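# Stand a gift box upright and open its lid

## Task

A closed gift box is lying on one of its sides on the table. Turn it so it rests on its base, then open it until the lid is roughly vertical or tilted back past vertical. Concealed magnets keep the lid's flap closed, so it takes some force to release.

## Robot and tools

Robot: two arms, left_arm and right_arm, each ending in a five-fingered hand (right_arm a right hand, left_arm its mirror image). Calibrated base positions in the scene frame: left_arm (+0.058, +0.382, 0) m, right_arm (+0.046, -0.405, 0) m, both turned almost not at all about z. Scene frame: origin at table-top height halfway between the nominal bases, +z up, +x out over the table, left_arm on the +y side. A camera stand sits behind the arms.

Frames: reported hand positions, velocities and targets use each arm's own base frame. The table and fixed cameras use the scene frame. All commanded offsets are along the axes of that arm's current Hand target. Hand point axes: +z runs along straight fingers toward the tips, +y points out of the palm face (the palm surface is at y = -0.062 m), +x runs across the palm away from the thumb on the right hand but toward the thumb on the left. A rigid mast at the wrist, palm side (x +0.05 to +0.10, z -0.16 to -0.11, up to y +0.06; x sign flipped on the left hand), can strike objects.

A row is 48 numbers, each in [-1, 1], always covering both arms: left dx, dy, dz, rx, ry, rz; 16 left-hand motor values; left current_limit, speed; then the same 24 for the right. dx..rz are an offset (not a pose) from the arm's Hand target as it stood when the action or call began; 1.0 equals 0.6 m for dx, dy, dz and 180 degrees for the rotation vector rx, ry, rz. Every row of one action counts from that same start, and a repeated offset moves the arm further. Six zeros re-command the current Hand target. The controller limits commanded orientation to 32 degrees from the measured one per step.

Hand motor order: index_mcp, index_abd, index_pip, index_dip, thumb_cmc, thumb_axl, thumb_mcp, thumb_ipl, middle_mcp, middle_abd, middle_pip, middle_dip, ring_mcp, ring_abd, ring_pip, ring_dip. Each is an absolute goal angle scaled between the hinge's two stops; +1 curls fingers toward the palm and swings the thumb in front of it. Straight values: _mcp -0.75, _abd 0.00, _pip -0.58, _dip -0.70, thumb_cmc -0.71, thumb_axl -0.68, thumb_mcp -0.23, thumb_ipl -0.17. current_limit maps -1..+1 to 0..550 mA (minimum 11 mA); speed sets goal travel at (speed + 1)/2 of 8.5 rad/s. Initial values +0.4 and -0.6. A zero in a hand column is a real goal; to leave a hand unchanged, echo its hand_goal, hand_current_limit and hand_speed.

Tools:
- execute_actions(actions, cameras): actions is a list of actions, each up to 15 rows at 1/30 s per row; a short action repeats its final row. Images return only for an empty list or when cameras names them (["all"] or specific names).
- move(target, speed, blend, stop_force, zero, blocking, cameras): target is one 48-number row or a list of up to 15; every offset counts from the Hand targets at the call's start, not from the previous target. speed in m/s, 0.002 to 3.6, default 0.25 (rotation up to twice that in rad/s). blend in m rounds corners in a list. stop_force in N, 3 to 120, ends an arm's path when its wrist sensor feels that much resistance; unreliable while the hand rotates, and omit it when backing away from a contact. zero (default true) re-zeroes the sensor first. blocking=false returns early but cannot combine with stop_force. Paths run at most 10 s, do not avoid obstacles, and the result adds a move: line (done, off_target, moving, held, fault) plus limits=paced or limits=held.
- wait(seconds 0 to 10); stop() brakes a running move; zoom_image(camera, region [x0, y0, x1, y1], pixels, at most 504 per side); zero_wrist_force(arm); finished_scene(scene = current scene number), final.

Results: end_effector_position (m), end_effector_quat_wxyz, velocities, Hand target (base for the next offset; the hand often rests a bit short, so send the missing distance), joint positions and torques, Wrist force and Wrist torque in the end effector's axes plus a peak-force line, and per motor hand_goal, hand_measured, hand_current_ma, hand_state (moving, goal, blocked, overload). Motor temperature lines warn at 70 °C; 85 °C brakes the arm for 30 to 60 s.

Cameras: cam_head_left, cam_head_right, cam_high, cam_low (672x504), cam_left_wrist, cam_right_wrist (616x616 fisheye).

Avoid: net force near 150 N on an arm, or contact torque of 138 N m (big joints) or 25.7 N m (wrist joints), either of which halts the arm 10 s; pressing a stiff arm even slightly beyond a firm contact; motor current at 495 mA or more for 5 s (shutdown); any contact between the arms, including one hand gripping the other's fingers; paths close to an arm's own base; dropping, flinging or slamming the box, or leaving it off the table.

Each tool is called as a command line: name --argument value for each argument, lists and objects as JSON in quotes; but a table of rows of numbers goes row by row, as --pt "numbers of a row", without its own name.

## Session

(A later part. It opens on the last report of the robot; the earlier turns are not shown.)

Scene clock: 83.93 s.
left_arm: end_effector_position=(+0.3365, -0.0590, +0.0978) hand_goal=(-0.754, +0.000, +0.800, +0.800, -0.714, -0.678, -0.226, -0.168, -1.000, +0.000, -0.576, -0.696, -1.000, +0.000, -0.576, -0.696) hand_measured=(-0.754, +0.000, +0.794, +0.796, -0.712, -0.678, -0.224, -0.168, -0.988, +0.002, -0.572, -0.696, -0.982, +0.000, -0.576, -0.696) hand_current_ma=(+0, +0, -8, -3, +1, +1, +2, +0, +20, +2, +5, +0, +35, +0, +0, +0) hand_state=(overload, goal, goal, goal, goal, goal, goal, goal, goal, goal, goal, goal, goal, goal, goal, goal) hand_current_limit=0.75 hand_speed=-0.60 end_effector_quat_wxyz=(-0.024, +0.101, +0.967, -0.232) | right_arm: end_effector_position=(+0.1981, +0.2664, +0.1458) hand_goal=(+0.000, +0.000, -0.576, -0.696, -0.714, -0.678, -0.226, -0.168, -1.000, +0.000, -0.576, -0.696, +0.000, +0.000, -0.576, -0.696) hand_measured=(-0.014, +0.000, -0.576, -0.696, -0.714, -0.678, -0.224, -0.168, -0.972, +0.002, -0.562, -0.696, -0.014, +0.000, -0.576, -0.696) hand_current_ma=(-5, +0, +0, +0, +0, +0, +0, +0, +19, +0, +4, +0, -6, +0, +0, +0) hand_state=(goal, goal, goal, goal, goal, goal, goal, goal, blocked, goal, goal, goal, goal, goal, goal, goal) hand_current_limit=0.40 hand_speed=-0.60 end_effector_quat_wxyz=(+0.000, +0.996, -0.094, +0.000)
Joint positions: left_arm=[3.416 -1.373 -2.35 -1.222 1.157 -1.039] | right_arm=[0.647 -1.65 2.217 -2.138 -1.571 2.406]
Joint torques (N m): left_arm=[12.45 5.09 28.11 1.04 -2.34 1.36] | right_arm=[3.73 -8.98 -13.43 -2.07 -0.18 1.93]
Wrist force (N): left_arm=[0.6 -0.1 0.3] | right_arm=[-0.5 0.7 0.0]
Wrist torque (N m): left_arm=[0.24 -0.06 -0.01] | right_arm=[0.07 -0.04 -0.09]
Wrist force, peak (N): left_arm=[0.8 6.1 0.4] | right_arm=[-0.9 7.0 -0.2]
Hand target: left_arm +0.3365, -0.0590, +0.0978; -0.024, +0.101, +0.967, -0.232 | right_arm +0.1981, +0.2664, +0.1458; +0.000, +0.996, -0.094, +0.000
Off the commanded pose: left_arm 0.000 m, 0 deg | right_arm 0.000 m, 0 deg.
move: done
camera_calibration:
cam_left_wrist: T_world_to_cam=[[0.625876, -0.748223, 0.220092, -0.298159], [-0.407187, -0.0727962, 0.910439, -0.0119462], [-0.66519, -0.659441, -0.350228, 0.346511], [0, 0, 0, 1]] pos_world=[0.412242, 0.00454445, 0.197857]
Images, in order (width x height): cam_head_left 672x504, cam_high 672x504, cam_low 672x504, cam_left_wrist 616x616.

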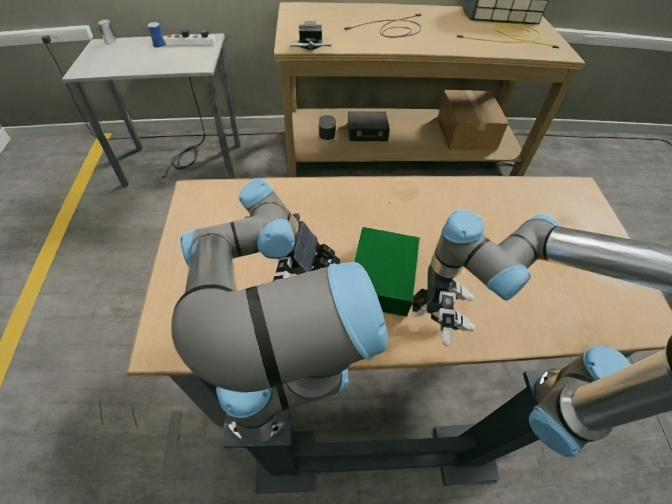

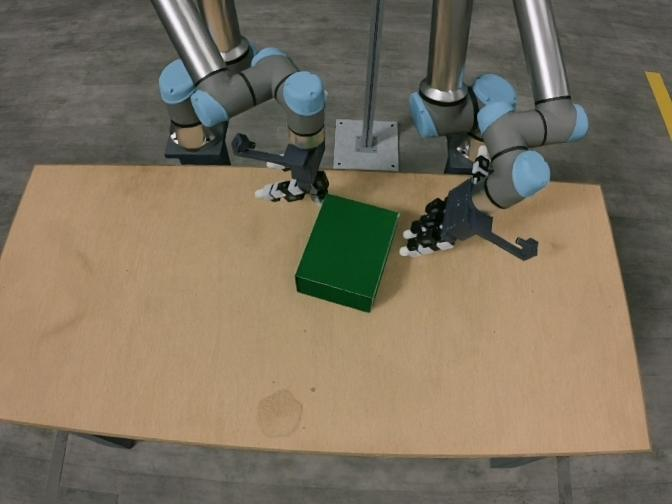

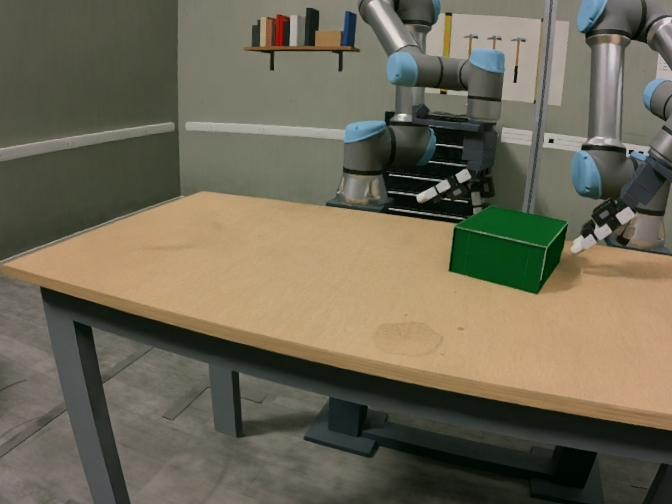

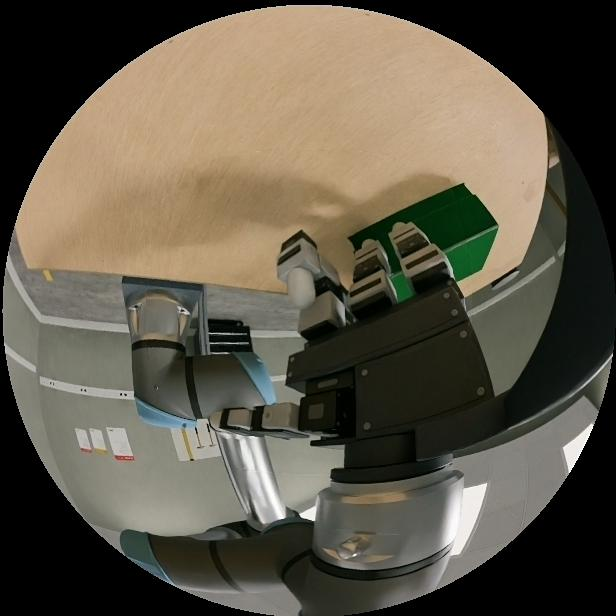

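move --pt "0 0.0303 0.0594 0 0 0 -0.754 0 0.8 0.8 -0.714 -0.678 -0.226 -0.168 -1 0 -0.576 -0.696 -1 0 -0.576 -0.696 0.75 -0.6 0 0.035 0 0 0 0 0 0 -0.576 -0.696 -0.714 -0.678 -0.226 -0.168 -1 0 -0.576 -0.696 0 0 -0.576 -0.696 0.4 -0.6" --pt "0 0.0303 0.0594 0 0 0 -0.754 0 0.8 0.8 -0.714 -0.678 -0.226 -0.168 -1 0 -0.576 -0.696 -1 0 -0.576 -0.696 0.75 -0.6 0.1167 0.035 0 0 0 0 0 0 -0.576 -0.696 -0.714 -0.678 -0.226 -0.168 -1 0 -0.576 -0.696 0 0 -0.576 -0.696 0.4 -0.6" --pt "0 -0.003 0.0764 0 0 0 -0.754 0 0.8 0.8 -0.714 -0.678 -0.226 -0.168 -1 0 -0.576 -0.696 -1 0 -0.576 -0.696 0.75 -0.6 0.1167 -0.02 0 0 0 0 0 0 -0.576 -0.696 -0.714 -0.678 -0.226 -0.168 -1 0 -0.576 -0.696 0 0 -0.576 -0.696 0.4 -0.6" --speed 0.1 --cameras '["cam_high","cam_low","cam_left_wrist"]'

zoom_image --camera "cam_low" --region '[420, 150, 640, 330]'

zoom_image --camera "cam_high" --region '[270, 150, 490, 330]'

zoom_image --camera "cam_left_wrist" --region '[250, 150, 530, 350]'

Scene clock: 94.93 s.
left_arm: end_effector_position=(+0.3319, -0.0809, +0.0578) hand_goal=(-0.754, +0.000, +0.800, +0.800, -0.714, -0.678, -0.226, -0.168, -1.000, +0.000, -0.576, -0.696, -1.000, +0.000, -0.576, -0.696) hand_measured=(-0.752, +0.000, +0.794, +0.796, -0.712, -0.678, -0.224, -0.168, -0.982, -0.022, -0.570, -0.704, -0.982, +0.000, -0.576, -0.696) hand_current_ma=(+0, +0, -8, -3, +2, +1, +2, +0, +34, -37, +6, -10, +34, +0, +0, +0) hand_state=(overload, goal, goal, goal, goal, goal, goal, goal, goal, blocked, goal, goal, goal, goal, goal, goal) hand_current_limit=0.75 hand_speed=-0.60 end_effector_quat_wxyz=(-0.024, +0.101, +0.967, -0.232) | right_arm: end_effector_position=(+0.2692, +0.2651, +0.1458) hand_goal=(+0.000, +0.000, -0.576, -0.696, -0.714, -0.678, -0.226, -0.168, -1.000, +0.000, -0.576, -0.696, +0.000, +0.000, -0.576, -0.696) hand_measured=(-0.014, +0.000, -0.576, -0.696, -0.714, -0.678, -0.224, -0.168, -0.896, +0.024, -0.532, -0.696, -0.014, +0.000, -0.576, -0.696) hand_current_ma=(-5, +0, +0, +0, +0, +0, +0, +0, +216, +11, +38, +0, -6, +0, +0, +0) hand_state=(goal, goal, goal, goal, goal, goal, goal, goal, blocked, blocked, blocked, goal, goal, goal, goal, goal) hand_current_limit=0.40 hand_speed=-0.60 end_effector_quat_wxyz=(+0.000, +0.996, -0.094, +0.000)
Joint positions: left_arm=[3.357 -1.455 -2.422 -1.041 1.144 -1.102] | right_arm=[0.549 -1.542 2.113 -2.142 -1.571 2.308]
Joint torques (N m): left_arm=[-20.22 3.05 3.53 2.1 -4.04 -1.39] | right_arm=[10.49 -10.6 -28.62 -1.86 -0.68 1.94]
Wrist force (N): left_arm=[1.8 6.6 -15.9] | right_arm=[1.4 9.3 -2.9]
Wrist torque (N m): left_arm=[1.61 -0.28 0.21] | right_arm=[0.10 0.17 0.40]
Wrist force, peak (N): left_arm=[1.7 6.7 -16.0] | right_arm=[1.3 9.3 -3.4]
Hand target: left_arm +0.3319, -0.0810, +0.0578; -0.024, +0.101, +0.967, -0.232 | right_arm +0.2692, +0.2651, +0.1458; +0.000, +0.996, -0.094, +0.000
Off the commanded pose: left_arm 0.000 m, 0 deg | right_arm 0.000 m, 0 deg.
move: done
camera_calibration:
cam_left_wrist: T_world_to_cam=[[0.625846, -0.748229, 0.22016, -0.302798], [-0.407234, -0.0727412, 0.910423, 0.020986], [-0.66519, -0.659441, -0.350229, 0.314934], [0, 0, 0, 1]] pos_world=[0.407542, -0.0173554, 0.157857]
Images, in order (width x height): cam_high 672x504, cam_low 672x504, cam_left_wrist 616x616.

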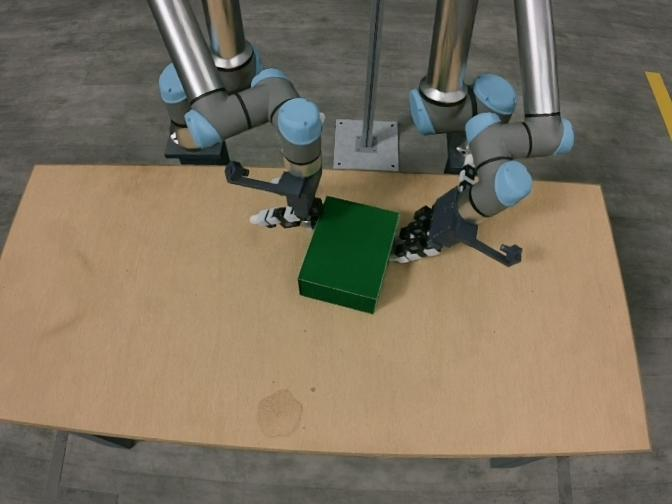

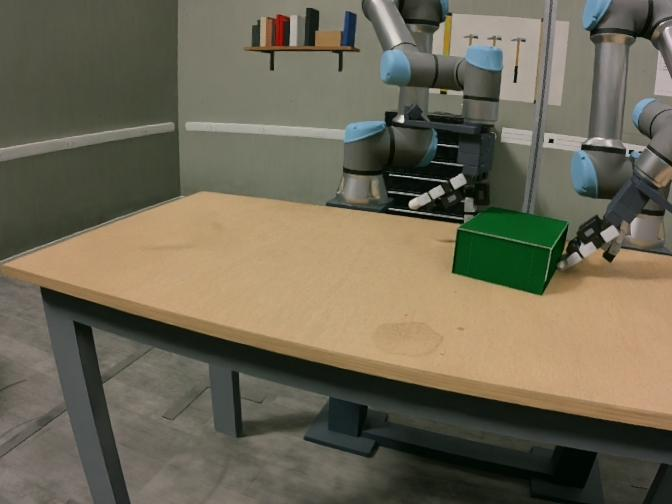

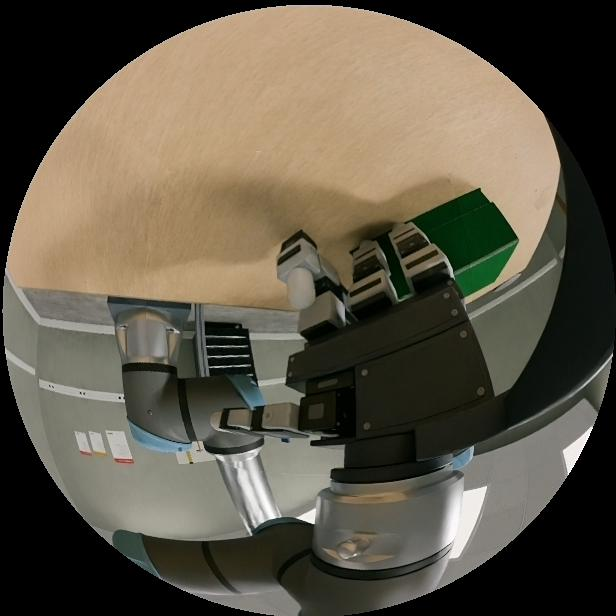

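Scaled by 2.291 from the camera's 672x504 image, which has a finer 960x720 frame.

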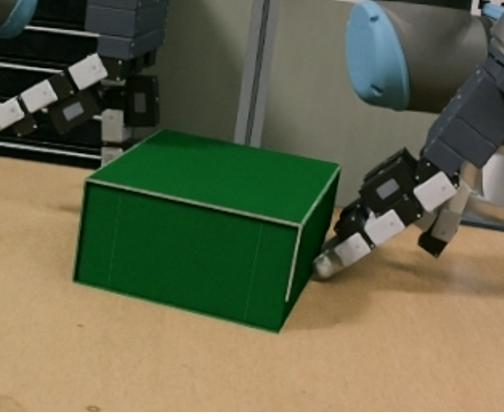

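Scaled by 2.291 from the camera's 672x504 image, which has a finer 960x720 frame.

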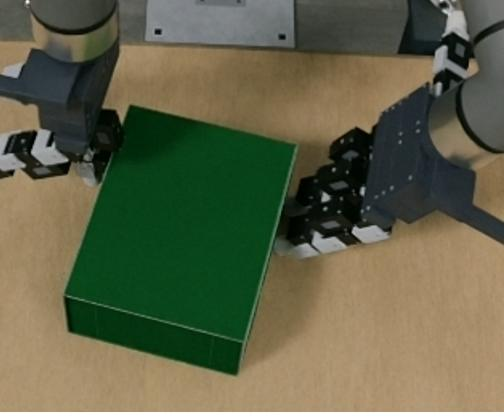

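Scaled by 1.800 from the camera's 616x616 image, which has a finer 880x880 frame.

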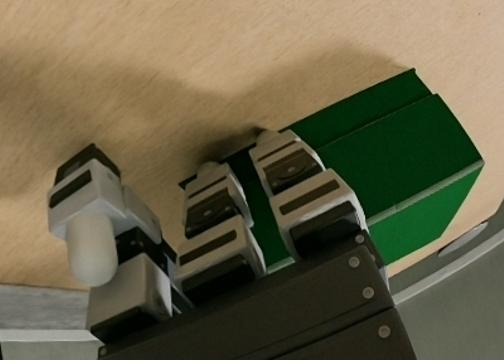

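move --target '[0,-0.0265,-0.052,0,0,0,-0.754,0,0.8,0.8,-0.714,-0.678,-0.226,-0.168,-1,0,-0.576,-0.696,-1,0,-0.576,-0.696,0.75,-0.6,0,0,0,0,0,0,0,0,-0.576,-0.696,-0.714,-0.678,-0.226,-0.168,-1,0,-0.576,-0.696,0,0,-0.576,-0.696,0.4,-0.6]' --speed 0.05 --cameras '["cam_high","cam_low","cam_left_wrist"]'

zoom_image --camera "cam_low" --region '[420, 150, 640, 330]'

zoom_image --camera "cam_left_wrist" --region '[250, 150, 530, 350]'

Scene clock: 103.03 s.
left_arm: end_effector_position=(+0.3319, -0.0810, +0.0927) hand_goal=(-0.754, +0.000, +0.800, +0.800, -0.714, -0.678, -0.226, -0.168, -1.000, +0.000, -0.576, -0.696, -1.000, +0.000, -0.576, -0.696) hand_measured=(-0.752, +0.000, +0.794, +0.796, -0.712, -0.678, -0.224, -0.168, -0.946, -0.006, -0.546, -0.676, -0.952, +0.000, -0.552, -0.682) hand_current_ma=(+0, +0, -8, -3, +2, +1, +2, +0, +154, -6, +66, +36, +132, +0, +46, +24) hand_state=(overload, goal, goal, goal, goal, goal, goal, goal, blocked, goal, blocked, goal, blocked, goal, blocked, goal) hand_current_limit=0.75 hand_speed=-0.60 end_effector_quat_wxyz=(-0.024, +0.101, +0.967, -0.232) | right_arm: end_effector_position=(+0.2692, +0.2651, +0.1458) hand_goal=(+0.000, +0.000, -0.576, -0.696, -0.714, -0.678, -0.226, -0.168, -1.000, +0.000, -0.576, -0.696, +0.000, +0.000, -0.576, -0.696) hand_measured=(-0.014, +0.000, -0.576, -0.696, -0.714, -0.678, -0.224, -0.168, -0.912, +0.004, -0.532, -0.696, -0.014, +0.000, -0.576, -0.696) hand_current_ma=(-5, +0, +0, +0, +0, +0, +0, +0, +156, +0, +38, +0, -6, +0, +0, +0) hand_state=(goal, goal, goal, goal, goal, goal, goal, goal, blocked, goal, blocked, goal, goal, goal, goal, goal) hand_current_limit=0.40 hand_speed=-0.60 end_effector_quat_wxyz=(+0.000, +0.996, -0.094, +0.000)
Joint positions: left_arm=[3.357 -1.38 -2.368 -1.171 1.144 -1.102] | right_arm=[0.549 -1.542 2.113 -2.142 -1.571 2.308]
Joint torques (N m): left_arm=[9.67 19.34 27.59 0.77 -1.99 1.41] | right_arm=[0.97 -19.39 -27.77 -2.66 -0.84 2.04]
Wrist force (N): left_arm=[0.9 4.6 1.0] | right_arm=[-0.2 5.1 -0.1]
Wrist torque (N m): left_arm=[-0.18 -0.01 -0.03] | right_arm=[-0.07 -0.03 0.08]
Wrist force, peak (N): left_arm=[1.7 6.4 -16.5] | right_arm=[1.6 9.5 -3.3]
Hand target: left_arm +0.3319, -0.0810, +0.0928; -0.024, +0.101, +0.967, -0.232 | right_arm +0.2692, +0.2651, +0.1458; +0.000, +0.996, -0.094, +0.000
Off the commanded pose: left_arm 0.000 m, 0 deg | right_arm 0.000 m, 0 deg.
move: done
camera_calibration:
cam_left_wrist: T_world_to_cam=[[0.62581, -0.748309, 0.219987, -0.310533], [-0.407125, -0.0728205, 0.910465, -0.0109397], [-0.66529, -0.659341, -0.350227, 0.327168], [0, 0, 0, 1]] pos_world=[0.407543, -0.0174559, 0.192857]
Images, in order (width x height): cam_high 672x504, cam_low 672x504, cam_left_wrist 616x616.

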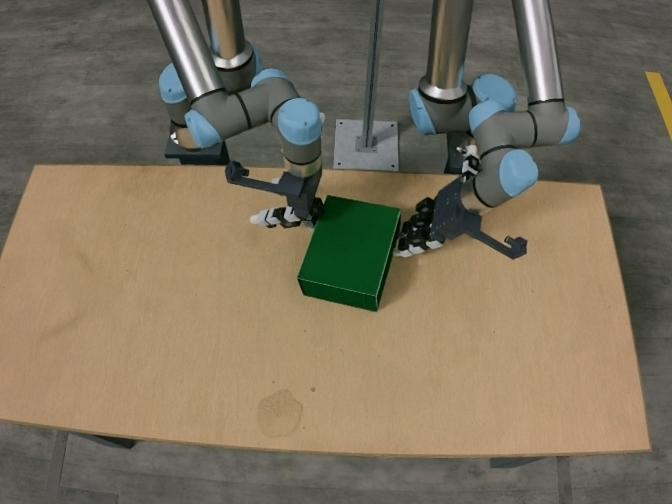

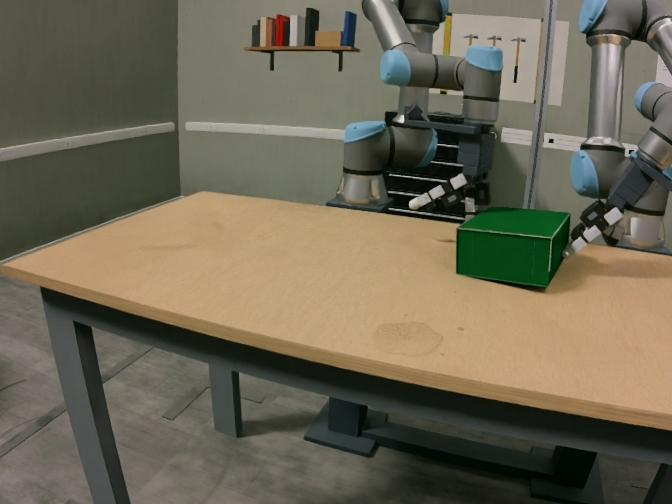

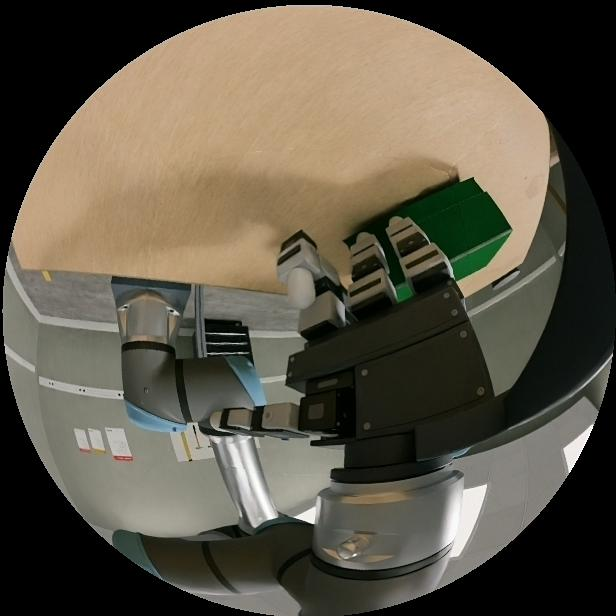

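Scaled by 2.291 from the camera's 672x504 image, which has a finer 960x720 frame.

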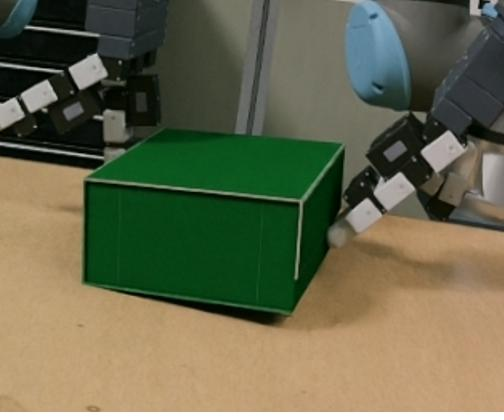

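Scaled by 1.800 from the camera's 616x616 image, which has a finer 880x880 frame.

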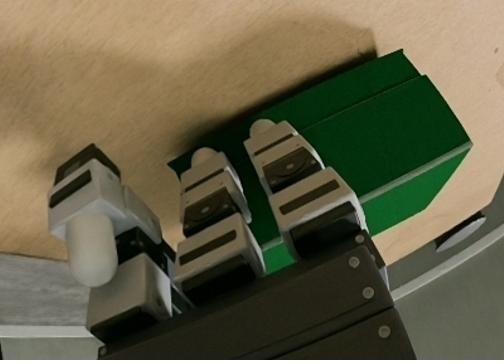

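move --pt "0 0.0265 0.052 0 0 0 -0.754 0 0.8 0.8 -0.714 -0.678 -0.226 -0.168 -1 0 -0.576 -0.696 -1 0 -0.576 -0.696 0.75 -0.6 0 0.05 -0.03 0 0 0 0 0 -0.576 -0.696 -0.714 -0.678 -0.226 -0.168 0 0 -0.576 -0.696 -0.754 0 -0.576 -0.696 0.75 -0.6" --pt "0 0.0265 0.052 0 0 0 -0.754 0 0.8 0.8 -0.714 -0.678 -0.226 -0.168 -1 0 -0.576 -0.696 -1 0 -0.576 -0.696 0.75 -0.6 0 0.05 -0.2 0 0 0 0 0 -0.576 -0.696 -0.714 -0.678 -0.226 -0.168 0 0 -0.576 -0.696 -0.754 0 -0.576 -0.696 0.75 -0.6" --pt "0 0.0265 0.052 0 0 0 -0.754 0 0.8 0.8 -0.714 -0.678 -0.226 -0.168 -1 0 -0.576 -0.696 -1 0 -0.576 -0.696 0.75 -0.6 -0.2275 -0.28 -0.2 0 0 0 0 0 -0.576 -0.696 -0.714 -0.678 -0.226 -0.168 0 0 -0.576 -0.696 -0.754 0 -0.576 -0.696 0.75 -0.6" --pt "0 0.0265 0.052 0 0 0 -0.754 0 0.8 0.8 -0.714 -0.678 -0.226 -0.168 -1 0 -0.576 -0.696 -1 0 -0.576 -0.696 0.75 -0.6 -0.2275 -0.28 -0.01 0 0 0 0 0 -0.576 -0.696 -0.714 -0.678 -0.226 -0.168 0 0 -0.576 -0.696 -0.754 0 -0.576 -0.696 0.75 -0.6" --speed '[0.06,0.15,0.15,0.1]' --cameras '["cam_high","cam_low","cam_head_right","cam_head_left"]'

zoom_image --camera "cam_head_right" --region '[270, 200, 470, 380]'

zoom_image --camera "cam_high" --region '[270, 140, 490, 320]'

Scene clock: 128.00 s.
left_arm: end_effector_position=(+0.3319, -0.0810, +0.0578) hand_goal=(-0.754, +0.000, +0.800, +0.800, -0.714, -0.678, -0.226, -0.168, -1.000, +0.000, -0.576, -0.696, -1.000, +0.000, -0.576, -0.696) hand_measured=(-0.752, +0.000, +0.794, +0.796, -0.712, -0.678, -0.224, -0.168, -0.984, -0.002, -0.570, -0.692, -0.980, +0.000, -0.570, -0.692) hand_current_ma=(+0, +0, -8, -3, +2, +1, +2, +0, +31, -2, +7, +4, +38, +0, +7, +4) hand_state=(overload, goal, goal, goal, goal, goal, goal, goal, goal, goal, goal, goal, goal, goal, goal, goal) hand_current_limit=0.75 hand_speed=-0.60 end_effector_quat_wxyz=(-0.024, +0.101, +0.967, -0.232) | right_arm: end_effector_position=(+0.1664, +0.4556, +0.1519) hand_goal=(+0.000, +0.000, -0.576, -0.696, -0.714, -0.678, -0.226, -0.168, +0.000, +0.000, -0.576, -0.696, -0.754, +0.000, -0.576, -0.696) hand_measured=(-0.014, +0.000, -0.576, -0.696, -0.714, -0.678, -0.224, -0.168, -0.016, +0.002, -0.576, -0.696, -0.750, +0.000, -0.576, -0.696) hand_current_ma=(-5, +0, +0, +0, +0, +0, +0, +0, -7, +0, +0, +0, +0, +0, +0, +0) hand_state=(goal, goal, goal, goal, goal, goal, goal, goal, goal, goal, goal, goal, goal, goal, goal, goal) hand_current_limit=0.75 hand_speed=-0.60 end_effector_quat_wxyz=(+0.000, +0.996, -0.094, +0.000)
Joint positions: left_arm=[3.357 -1.455 -2.422 -1.041 1.144 -1.102] | right_arm=[0.971 -1.298 1.805 -2.077 -1.571 2.729]
Joint torques (N m): left_arm=[-14.93 7.07 10.02 3.5 1.31 -1.33] | right_arm=[6.36 -25.22 -13.01 -3.73 -1.28 1.58]
Wrist force (N): left_arm=[0.8 -0.2 0.6] | right_arm=[-0.3 -0.2 0.2]
Wrist torque (N m): left_arm=[0.21 -0.04 0.15] | right_arm=[-0.03 -0.05 -0.09]
Wrist force, peak (N): left_arm=[0.9 4.7 1.1] | right_arm=[0.0 5.6 -0.3]
Hand target: left_arm +0.3319, -0.0810, +0.0578; -0.024, +0.101, +0.967, -0.232 | right_arm +0.1664, +0.4556, +0.1518; +0.000, +0.996, -0.094, +0.000
Off the commanded pose: left_arm 0.000 m, 0 deg | right_arm 0.000 m, 0 deg.
move: done
Images, in order (width x height): cam_head_left 672x504, cam_head_right 672x504, cam_high 672x504, cam_low 672x504.

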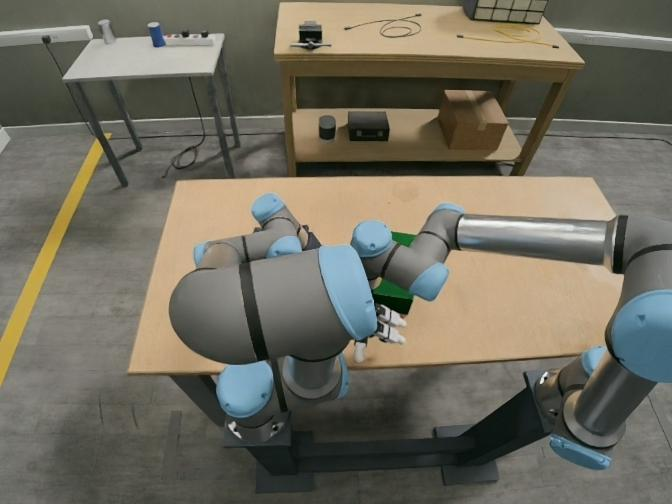

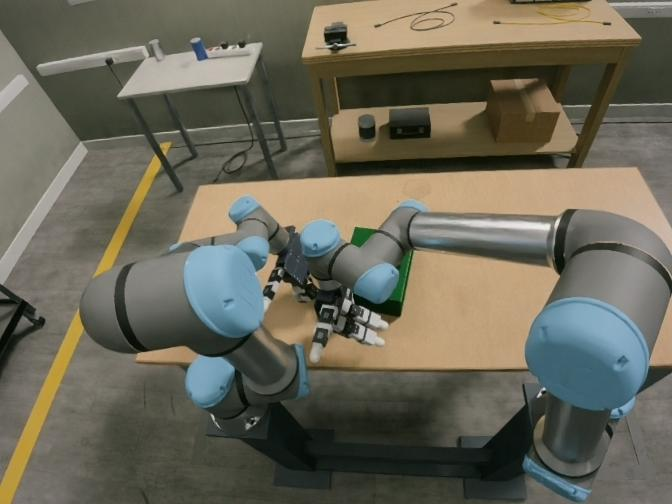

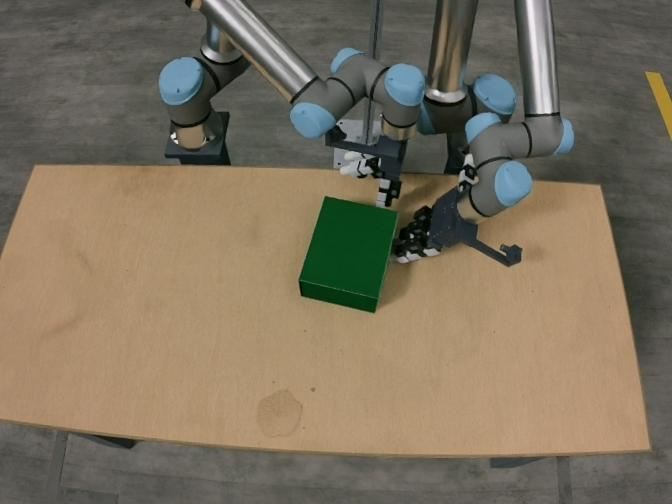

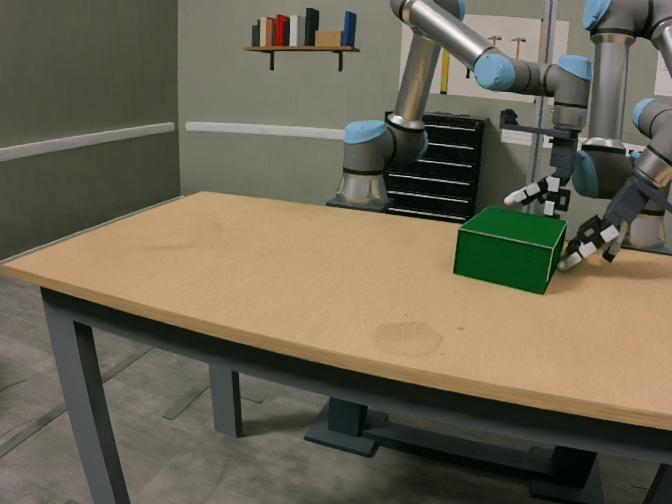

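Scaled by 2.520 from the camera's 672x504 image, which has a finer 960x720 frame.

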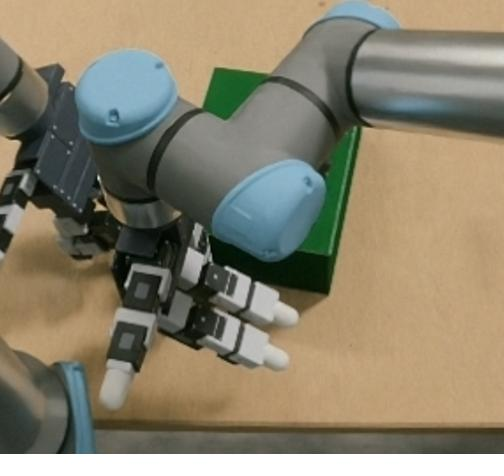

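Scaled by 2.291 from the camera's 672x504 image, which has a finer 960x720 frame.

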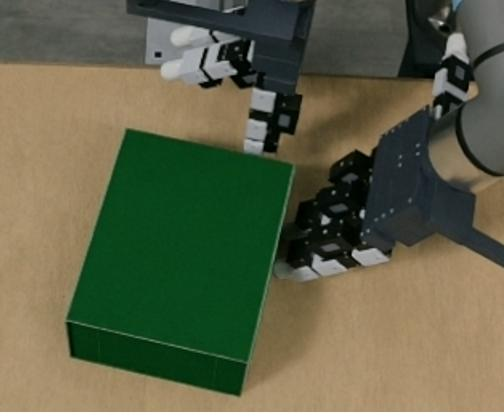

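move --target '[0,0,0,0,0,0,-0.754,0,0.8,0.8,-0.714,-0.678,-0.226,-0.168,-1,0,-0.576,-0.696,-1,0,-0.576,-0.696,0.75,-0.6,0.03,0,0,0,0,0,0,0,-0.576,-0.696,-0.714,-0.678,-0.226,-0.168,0,0,-0.576,-0.696,-0.754,0,-0.576,-0.696,0.75,-0.6]' --speed 0.05 --stop_force 4

move --target '[0,0,0,0,0,0,-0.754,0,0.8,0.8,-0.714,-0.678,-0.226,-0.168,-1,0,-0.576,-0.696,-1,0,-0.576,-0.696,0.75,-0.6,0,0,0.07,0,0,0,0,0,-0.576,-0.696,-0.714,-0.678,-0.226,-0.168,0,0,-0.576,-0.696,-0.754,0,-0.576,-0.696,0.75,-0.6]' --speed 0.02 --stop_force 12 --cameras '["cam_high","cam_head_right","cam_left_wrist"]'

zoom_image --camera "cam_high" --region '[270, 140, 490, 320]'

zoom_image --camera "cam_left_wrist" --region '[250, 150, 530, 350]'

Scene clock: 135.50 s.
left_arm: end_effector_position=(+0.3319, -0.0810, +0.0578) hand_goal=(-0.754, +0.000, +0.800, +0.800, -0.714, -0.678, -0.226, -0.168, -1.000, +0.000, -0.576, -0.696, -1.000, +0.000, -0.576, -0.696) hand_measured=(-0.752, +0.000, +0.794, +0.796, -0.712, -0.678, -0.224, -0.168, -0.984, -0.002, -0.570, -0.692, -0.980, +0.000, -0.570, -0.692) hand_current_ma=(+0, +0, -8, -3, +2, +1, +2, +0, +31, -2, +7, +4, +38, +0, +7, +4) hand_state=(overload, goal, goal, goal, goal, goal, goal, goal, goal, goal, goal, goal, goal, goal, goal, goal) hand_current_limit=0.75 hand_speed=-0.60 end_effector_quat_wxyz=(-0.024, +0.101, +0.967, -0.232) | right_arm: end_effector_position=(+0.1841, +0.4523, +0.1518) hand_goal=(+0.000, +0.000, -0.576, -0.696, -0.714, -0.678, -0.226, -0.168, +0.000, +0.000, -0.576, -0.696, -0.754, +0.000, -0.576, -0.696) hand_measured=(-0.014, +0.000, -0.576, -0.696, -0.714, -0.678, -0.224, -0.168, -0.016, +0.002, -0.576, -0.696, -0.750, +0.000, -0.576, -0.696) hand_current_ma=(-5, +0, +0, +0, +0, +0, +0, +0, -7, +0, +0, +0, +0, +0, +0, +0) hand_state=(goal, goal, goal, goal, goal, goal, goal, goal, goal, goal, goal, goal, goal, goal, goal, goal) hand_current_limit=0.75 hand_speed=-0.60 end_effector_quat_wxyz=(+0.000, +0.996, -0.094, +0.000)
Joint positions: left_arm=[3.357 -1.455 -2.422 -1.041 1.144 -1.102] | right_arm=[0.941 -1.291 1.795 -2.075 -1.571 2.7]
Joint torques (N m): left_arm=[-14.57 6.97 9.35 3.4 1.34 -1.19] | right_arm=[-11.18 -23.96 -28.38 -1.06 0.34 -1.75]
Wrist force (N): left_arm=[0.8 -0.2 0.6] | right_arm=[-0.3 0.5 -0.1]
Wrist torque (N m): left_arm=[0.21 -0.05 0.16] | right_arm=[0.09 -0.05 0.04]
Wrist force, peak (N): left_arm=[1.2 -0.2 0.5] | right_arm=[-0.5 0.7 0.5]
Hand target: left_arm +0.3319, -0.0810, +0.0578; -0.024, +0.101, +0.967, -0.232 | right_arm +0.1841, +0.4523, +0.1518; +0.000, +0.996, -0.094, +0.000
Off the commanded pose: left_arm 0.000 m, 0 deg | right_arm 0.000 m, 0 deg.
move: done

Scene clock: 138.17 s.
left_arm: end_effector_position=(+0.3319, -0.0810, +0.0578) hand_goal=(-0.754, +0.000, +0.800, +0.800, -0.714, -0.678, -0.226, -0.168, -1.000, +0.000, -0.576, -0.696, -1.000, +0.000, -0.576, -0.696) hand_measured=(-0.752, +0.000, +0.794, +0.796, -0.712, -0.678, -0.224, -0.168, -0.984, -0.002, -0.570, -0.692, -0.980, +0.000, -0.570, -0.692) hand_current_ma=(+0, +0, -8, -3, +2, +1, +2, +0, +31, -2, +7, +4, +38, +0, +7, +4) hand_state=(overload, goal, goal, goal, goal, goal, goal, goal, goal, goal, goal, goal, goal, goal, goal, goal) hand_current_limit=0.75 hand_speed=-0.60 end_effector_quat_wxyz=(-0.024, +0.101, +0.967, -0.232) | right_arm: end_effector_position=(+0.1841, +0.4523, +0.1228) hand_goal=(+0.000, +0.000, -0.576, -0.696, -0.714, -0.678, -0.226, -0.168, +0.000, +0.000, -0.576, -0.696, -0.754, +0.000, -0.576, -0.696) hand_measured=(-0.014, +0.000, -0.576, -0.696, -0.714, -0.678, -0.224, -0.168, -0.016, +0.002, -0.576, -0.696, -0.750, -0.002, -0.576, -0.696) hand_current_ma=(-5, +0, +0, +0, +0, +0, +0, +0, -7, +0, +0, +0, +0, +0, +0, +0) hand_state=(goal, goal, goal, goal, goal, goal, goal, goal, goal, goal, goal, goal, goal, goal, goal, goal) hand_current_limit=0.75 hand_speed=-0.60 end_effector_quat_wxyz=(+0.000, +0.996, -0.094, +0.000)
Joint positions: left_arm=[3.357 -1.455 -2.422 -1.041 1.144 -1.102] | right_arm=[0.941 -1.255 1.832 -2.148 -1.571 2.7]
Joint torques (N m): left_arm=[-14.41 7.1 9.58 3.52 1.23 -1.25] | right_arm=[-8.59 -40.63 -22.93 0.32 0.48 -1.53]
Wrist force (N): left_arm=[0.9 0.0 0.4] | right_arm=[-0.1 0.2 -11.8]
Wrist torque (N m): left_arm=[0.25 -0.06 0.16] | right_arm=[0.98 0.74 0.04]
Wrist force, peak (N): left_arm=[1.2 -0.1 0.6] | right_arm=[-0.7 0.2 -24.5]
Hand target: left_arm +0.3319, -0.0810, +0.0578; -0.024, +0.101, +0.967, -0.232 | right_arm +0.1841, +0.4523, +0.1228; +0.000, +0.996, -0.094, +0.000 (not the last commanded pose)
Off the commanded pose: left_arm 0.000 m, 0 deg | right_arm 0.013 m, 0 deg.
move: contact (right_arm)
camera_calibration:
cam_left_wrist: T_world_to_cam=[[0.625902, -0.748219, 0.220035, -0.302876], [-0.407147, -0.0728429, 0.910453, 0.020937], [-0.66519, -0.659441, -0.350227, 0.314868], [0, 0, 0, 1]] pos_world=[0.407543, -0.0174557, 0.157857]
Images, in order (width x height): cam_head_right 672x504, cam_high 672x504, cam_left_wrist 616x616.

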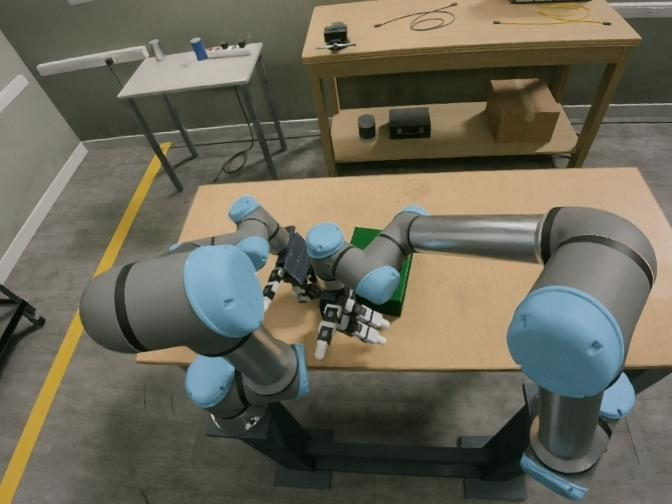

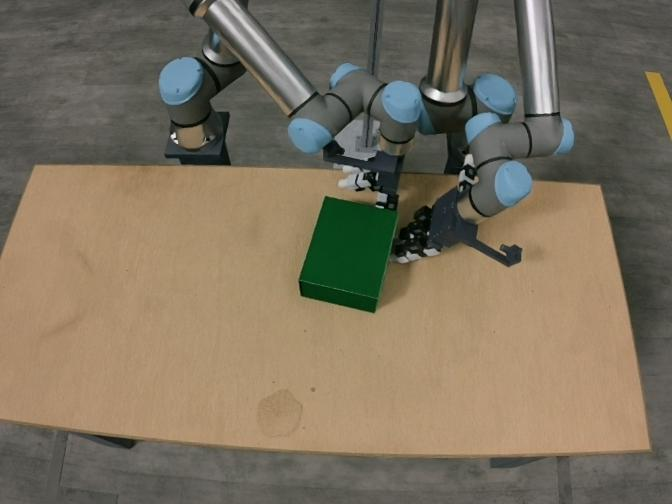

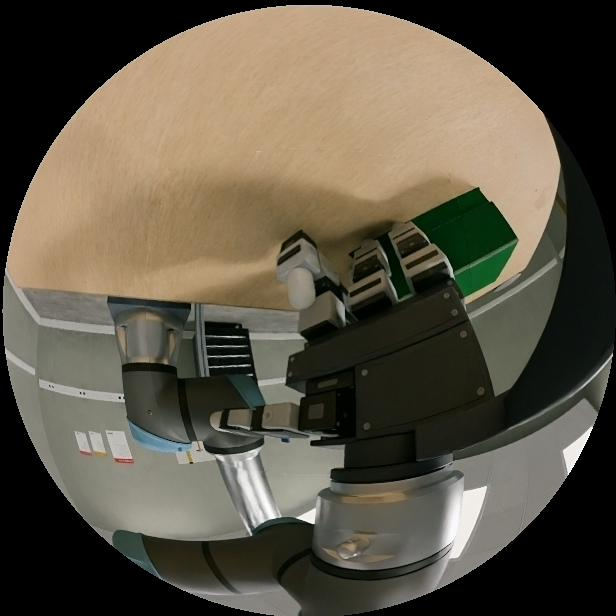

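Scaled by 2.291 from the camera's 672x504 image, which has a finer 960x720 frame.

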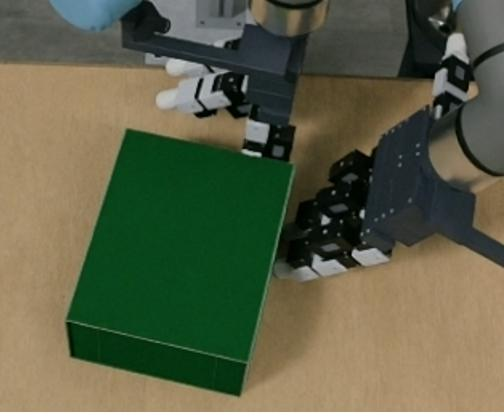

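Scaled by 1.800 from the camera's 616x616 image, which has a finer 880x880 frame.

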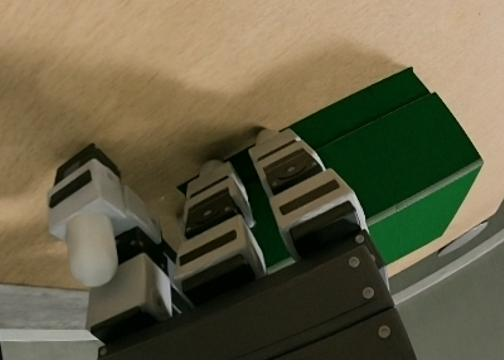

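move --target '[0,0,0,0,0,0,-0.754,0,0.8,0.8,-0.714,-0.678,-0.226,-0.168,-1,0,-0.576,-0.696,-1,0,-0.576,-0.696,0.75,-0.6,0,0,-0.012,0,0,0,0,0,-0.576,-0.696,-0.714,-0.678,-0.226,-0.168,0,0,-0.576,-0.696,-0.754,0,-0.576,-0.696,0.75,-0.6]' --speed 0.05

move --target '[0,0,0,0,0,0,-0.754,0,0.8,0.8,-0.714,-0.678,-0.226,-0.168,-1,0,-0.576,-0.696,-1,0,-0.576,-0.696,0.75,-0.6,0.04,0,0,0,0,0,0,0,-0.576,-0.696,-0.714,-0.678,-0.226,-0.168,0,0,-0.576,-0.696,-0.754,0,-0.576,-0.696,0.75,-0.6]' --speed 0.03 --stop_force 3

move --target '[0,0,0,0,0,0,-0.754,0,0.8,0.8,-0.714,-0.678,-0.226,-0.168,-1,0,-0.576,-0.696,-1,0,-0.576,-0.696,0.75,-0.6,0,0,0.05,0,0,0,0,0,-0.576,-0.696,-0.714,-0.678,-0.226,-0.168,0,0,-0.576,-0.696,-0.754,0,-0.576,-0.696,0.75,-0.6]' --speed 0.02 --stop_force 14 --cameras '["cam_high"]'

zoom_image --camera "cam_high" --region '[270, 140, 490, 320]'

Scene clock: 146.13 s.
left_arm: end_effector_position=(+0.3319, -0.0810, +0.0578) hand_goal=(-0.754, +0.000, +0.800, +0.800, -0.714, -0.678, -0.226, -0.168, -1.000, +0.000, -0.576, -0.696, -1.000, +0.000, -0.576, -0.696) hand_measured=(-0.752, +0.000, +0.794, +0.796, -0.712, -0.678, -0.224, -0.168, -0.984, -0.002, -0.570, -0.692, -0.980, +0.000, -0.570, -0.692) hand_current_ma=(+0, +0, -8, -3, +2, +1, +2, +0, +31, -2, +7, +4, +38, +0, +7, +4) hand_state=(overload, goal, goal, goal, goal, goal, goal, goal, goal, goal, goal, goal, goal, goal, goal, goal) hand_current_limit=0.75 hand_speed=-0.60 end_effector_quat_wxyz=(-0.024, +0.101, +0.967, -0.232) | right_arm: end_effector_position=(+0.1841, +0.4523, +0.1299) hand_goal=(+0.000, +0.000, -0.576, -0.696, -0.714, -0.678, -0.226, -0.168, +0.000, +0.000, -0.576, -0.696, -0.754, +0.000, -0.576, -0.696) hand_measured=(-0.014, +0.000, -0.576, -0.696, -0.714, -0.678, -0.224, -0.168, -0.016, +0.002, -0.576, -0.696, -0.752, -0.002, -0.576, -0.696) hand_current_ma=(-5, +0, +0, +0, +0, +0, +0, +0, -7, +0, +0, +0, +0, +0, +0, +0) hand_state=(goal, goal, goal, goal, goal, goal, goal, goal, goal, goal, goal, goal, goal, goal, goal, goal) hand_current_limit=0.75 hand_speed=-0.60 end_effector_quat_wxyz=(+0.000, +0.996, -0.094, +0.000)
Joint positions: left_arm=[3.357 -1.455 -2.422 -1.041 1.144 -1.102] | right_arm=[0.941 -1.264 1.823 -2.13 -1.571 2.7]
Joint torques (N m): left_arm=[-13.7 7.27 9.31 3.43 1.23 -1.27] | right_arm=[-9.19 -45.74 -26.41 -1.01 0.66 -1.07]
Wrist force (N): left_arm=[0.9 -0.3 0.6] | right_arm=[-0.3 0.4 0.1]
Wrist torque (N m): left_arm=[0.21 -0.05 0.16] | right_arm=[0.08 -0.04 0.03]
Wrist force, peak (N): left_arm=[1.0 -0.2 0.7] | right_arm=[-0.4 0.2 -12.0]
Hand target: left_arm +0.3319, -0.0810, +0.0578; -0.024, +0.101, +0.967, -0.232 | right_arm +0.1841, +0.4523, +0.1300; +0.000, +0.996, -0.094, +0.000
Off the commanded pose: left_arm 0.000 m, 0 deg | right_arm 0.000 m, 0 deg.
move: done

Scene clock: 147.93 s.
left_arm: end_effector_position=(+0.3319, -0.0810, +0.0578) hand_goal=(-0.754, +0.000, +0.800, +0.800, -0.714, -0.678, -0.226, -0.168, -1.000, +0.000, -0.576, -0.696, -1.000, +0.000, -0.576, -0.696) hand_measured=(-0.752, +0.000, +0.794, +0.796, -0.712, -0.678, -0.224, -0.168, -0.984, -0.002, -0.570, -0.692, -0.980, +0.000, -0.570, -0.692) hand_current_ma=(+0, +0, -8, -3, +2, +1, +2, +0, +31, -2, +7, +4, +38, +0, +7, +4) hand_state=(overload, goal, goal, goal, goal, goal, goal, goal, goal, goal, goal, goal, goal, goal, goal, goal) hand_current_limit=0.75 hand_speed=-0.60 end_effector_quat_wxyz=(-0.024, +0.101, +0.967, -0.232) | right_arm: end_effector_position=(+0.2077, +0.4478, +0.1300) hand_goal=(+0.000, +0.000, -0.576, -0.696, -0.714, -0.678, -0.226, -0.168, +0.000, +0.000, -0.576, -0.696, -0.754, +0.000, -0.576, -0.696) hand_measured=(-0.014, +0.000, -0.576, -0.696, -0.714, -0.678, -0.224, -0.168, -0.016, +0.002, -0.576, -0.696, -0.752, -0.002, -0.576, -0.696) hand_current_ma=(-5, +0, +0, +0, +0, +0, +0, +0, -7, +0, +0, +0, +0, +0, +0, +0) hand_state=(goal, goal, goal, goal, goal, goal, goal, goal, goal, goal, goal, goal, goal, goal, goal, goal) hand_current_limit=0.75 hand_speed=-0.60 end_effector_quat_wxyz=(+0.000, +0.996, -0.094, +0.000)
Joint positions: left_arm=[3.357 -1.455 -2.422 -1.041 1.144 -1.102] | right_arm=[0.903 -1.252 1.807 -2.125 -1.571 2.662]
Joint torques (N m): left_arm=[-14.46 7.32 10.09 3.39 1.32 -1.15] | right_arm=[-11.32 -25.54 -27.45 -1.04 -1.19 -1.62]
Wrist force (N): left_arm=[0.9 -0.1 0.5] | right_arm=[-1.2 -0.1 -0.4]
Wrist torque (N m): left_arm=[0.24 -0.06 0.16] | right_arm=[0.12 -0.09 -0.05]
Wrist force, peak (N): left_arm=[1.2 -0.2 0.6] | right_arm=[-2.1 0.1 -0.3]
Hand target: left_arm +0.3319, -0.0810, +0.0578; -0.024, +0.101, +0.967, -0.232 | right_arm +0.2077, +0.4478, +0.1300; +0.000, +0.996, -0.094, +0.000
Off the commanded pose: left_arm 0.000 m, 0 deg | right_arm 0.000 m, 0 deg.
move: done

Scene clock: 149.50 s.
left_arm: end_effector_position=(+0.3319, -0.0810, +0.0578) hand_goal=(-0.754, +0.000, +0.800, +0.800, -0.714, -0.678, -0.226, -0.168, -1.000, +0.000, -0.576, -0.696, -1.000, +0.000, -0.576, -0.696) hand_measured=(-0.752, +0.000, +0.794, +0.796, -0.712, -0.678, -0.224, -0.168, -0.984, -0.002, -0.570, -0.692, -0.980, +0.000, -0.570, -0.692) hand_current_ma=(+0, +0, -8, -3, +2, +1, +2, +0, +31, -2, +7, +4, +38, +0, +7, +4) hand_state=(overload, goal, goal, goal, goal, goal, goal, goal, goal, goal, goal, goal, goal, goal, goal, goal) hand_current_limit=0.75 hand_speed=-0.60 end_effector_quat_wxyz=(-0.024, +0.101, +0.967, -0.232) | right_arm: end_effector_position=(+0.2077, +0.4478, +0.1227) hand_goal=(+0.000, +0.000, -0.576, -0.696, -0.714, -0.678, -0.226, -0.168, +0.000, +0.000, -0.576, -0.696, -0.754, +0.000, -0.576, -0.696) hand_measured=(-0.014, +0.000, -0.576, -0.696, -0.714, -0.678, -0.224, -0.168, -0.016, +0.002, -0.576, -0.696, -0.752, -0.004, -0.576, -0.696) hand_current_ma=(-5, +0, +0, +0, +0, +0, +0, +0, -7, +0, +0, +0, +0, +0, +0, +0) hand_state=(goal, goal, goal, goal, goal, goal, goal, goal, goal, goal, goal, goal, goal, goal, goal, goal) hand_current_limit=0.75 hand_speed=-0.60 end_effector_quat_wxyz=(+0.000, +0.996, -0.094, +0.000)
Joint positions: left_arm=[3.357 -1.455 -2.422 -1.041 1.144 -1.102] | right_arm=[0.903 -1.243 1.816 -2.144 -1.571 2.662]
Joint torques (N m): left_arm=[-14.27 7.84 9.67 3.22 1.27 -1.17] | right_arm=[-9.68 -38.73 -22.12 0.63 -1.26 -1.24]
Wrist force (N): left_arm=[0.9 -0.2 0.6] | right_arm=[-0.6 0.0 -13.5]
Wrist torque (N m): left_arm=[0.22 -0.04 0.15] | right_arm=[1.12 0.86 -0.01]
Wrist force, peak (N): left_arm=[1.1 -0.4 0.5] | right_arm=[-1.3 0.0 -26.3]
Hand target: left_arm +0.3319, -0.0810, +0.0578; -0.024, +0.101, +0.967, -0.232 | right_arm +0.2077, +0.4478, +0.1227; +0.000, +0.996, -0.094, +0.000 (not the last commanded pose)
Off the commanded pose: left_arm 0.000 m, 0 deg | right_arm 0.023 m, 0 deg.
move: contact (right_arm)
Images, in order (width x height): cam_high 672x504.

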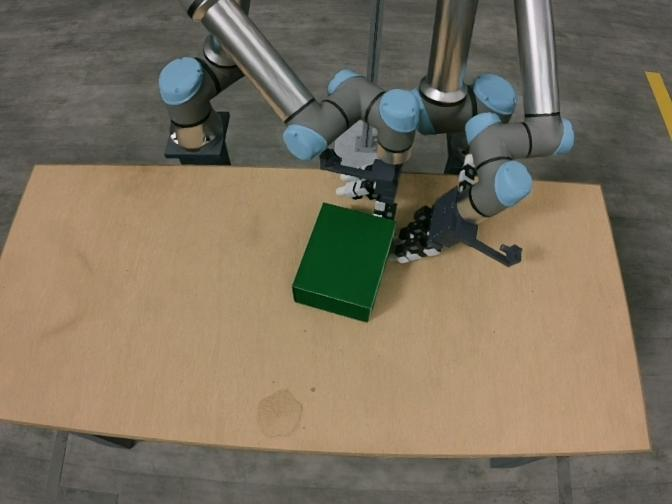

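Scaled by 2.291 from the camera's 672x504 image, which has a finer 960x720 frame.

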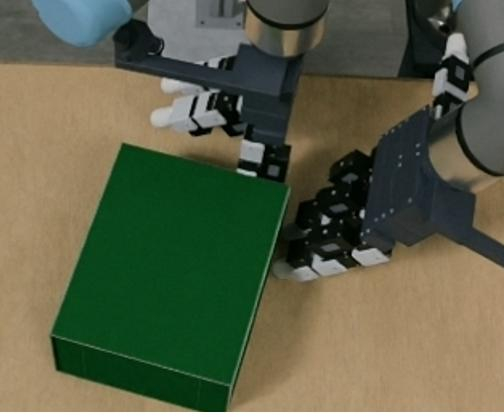

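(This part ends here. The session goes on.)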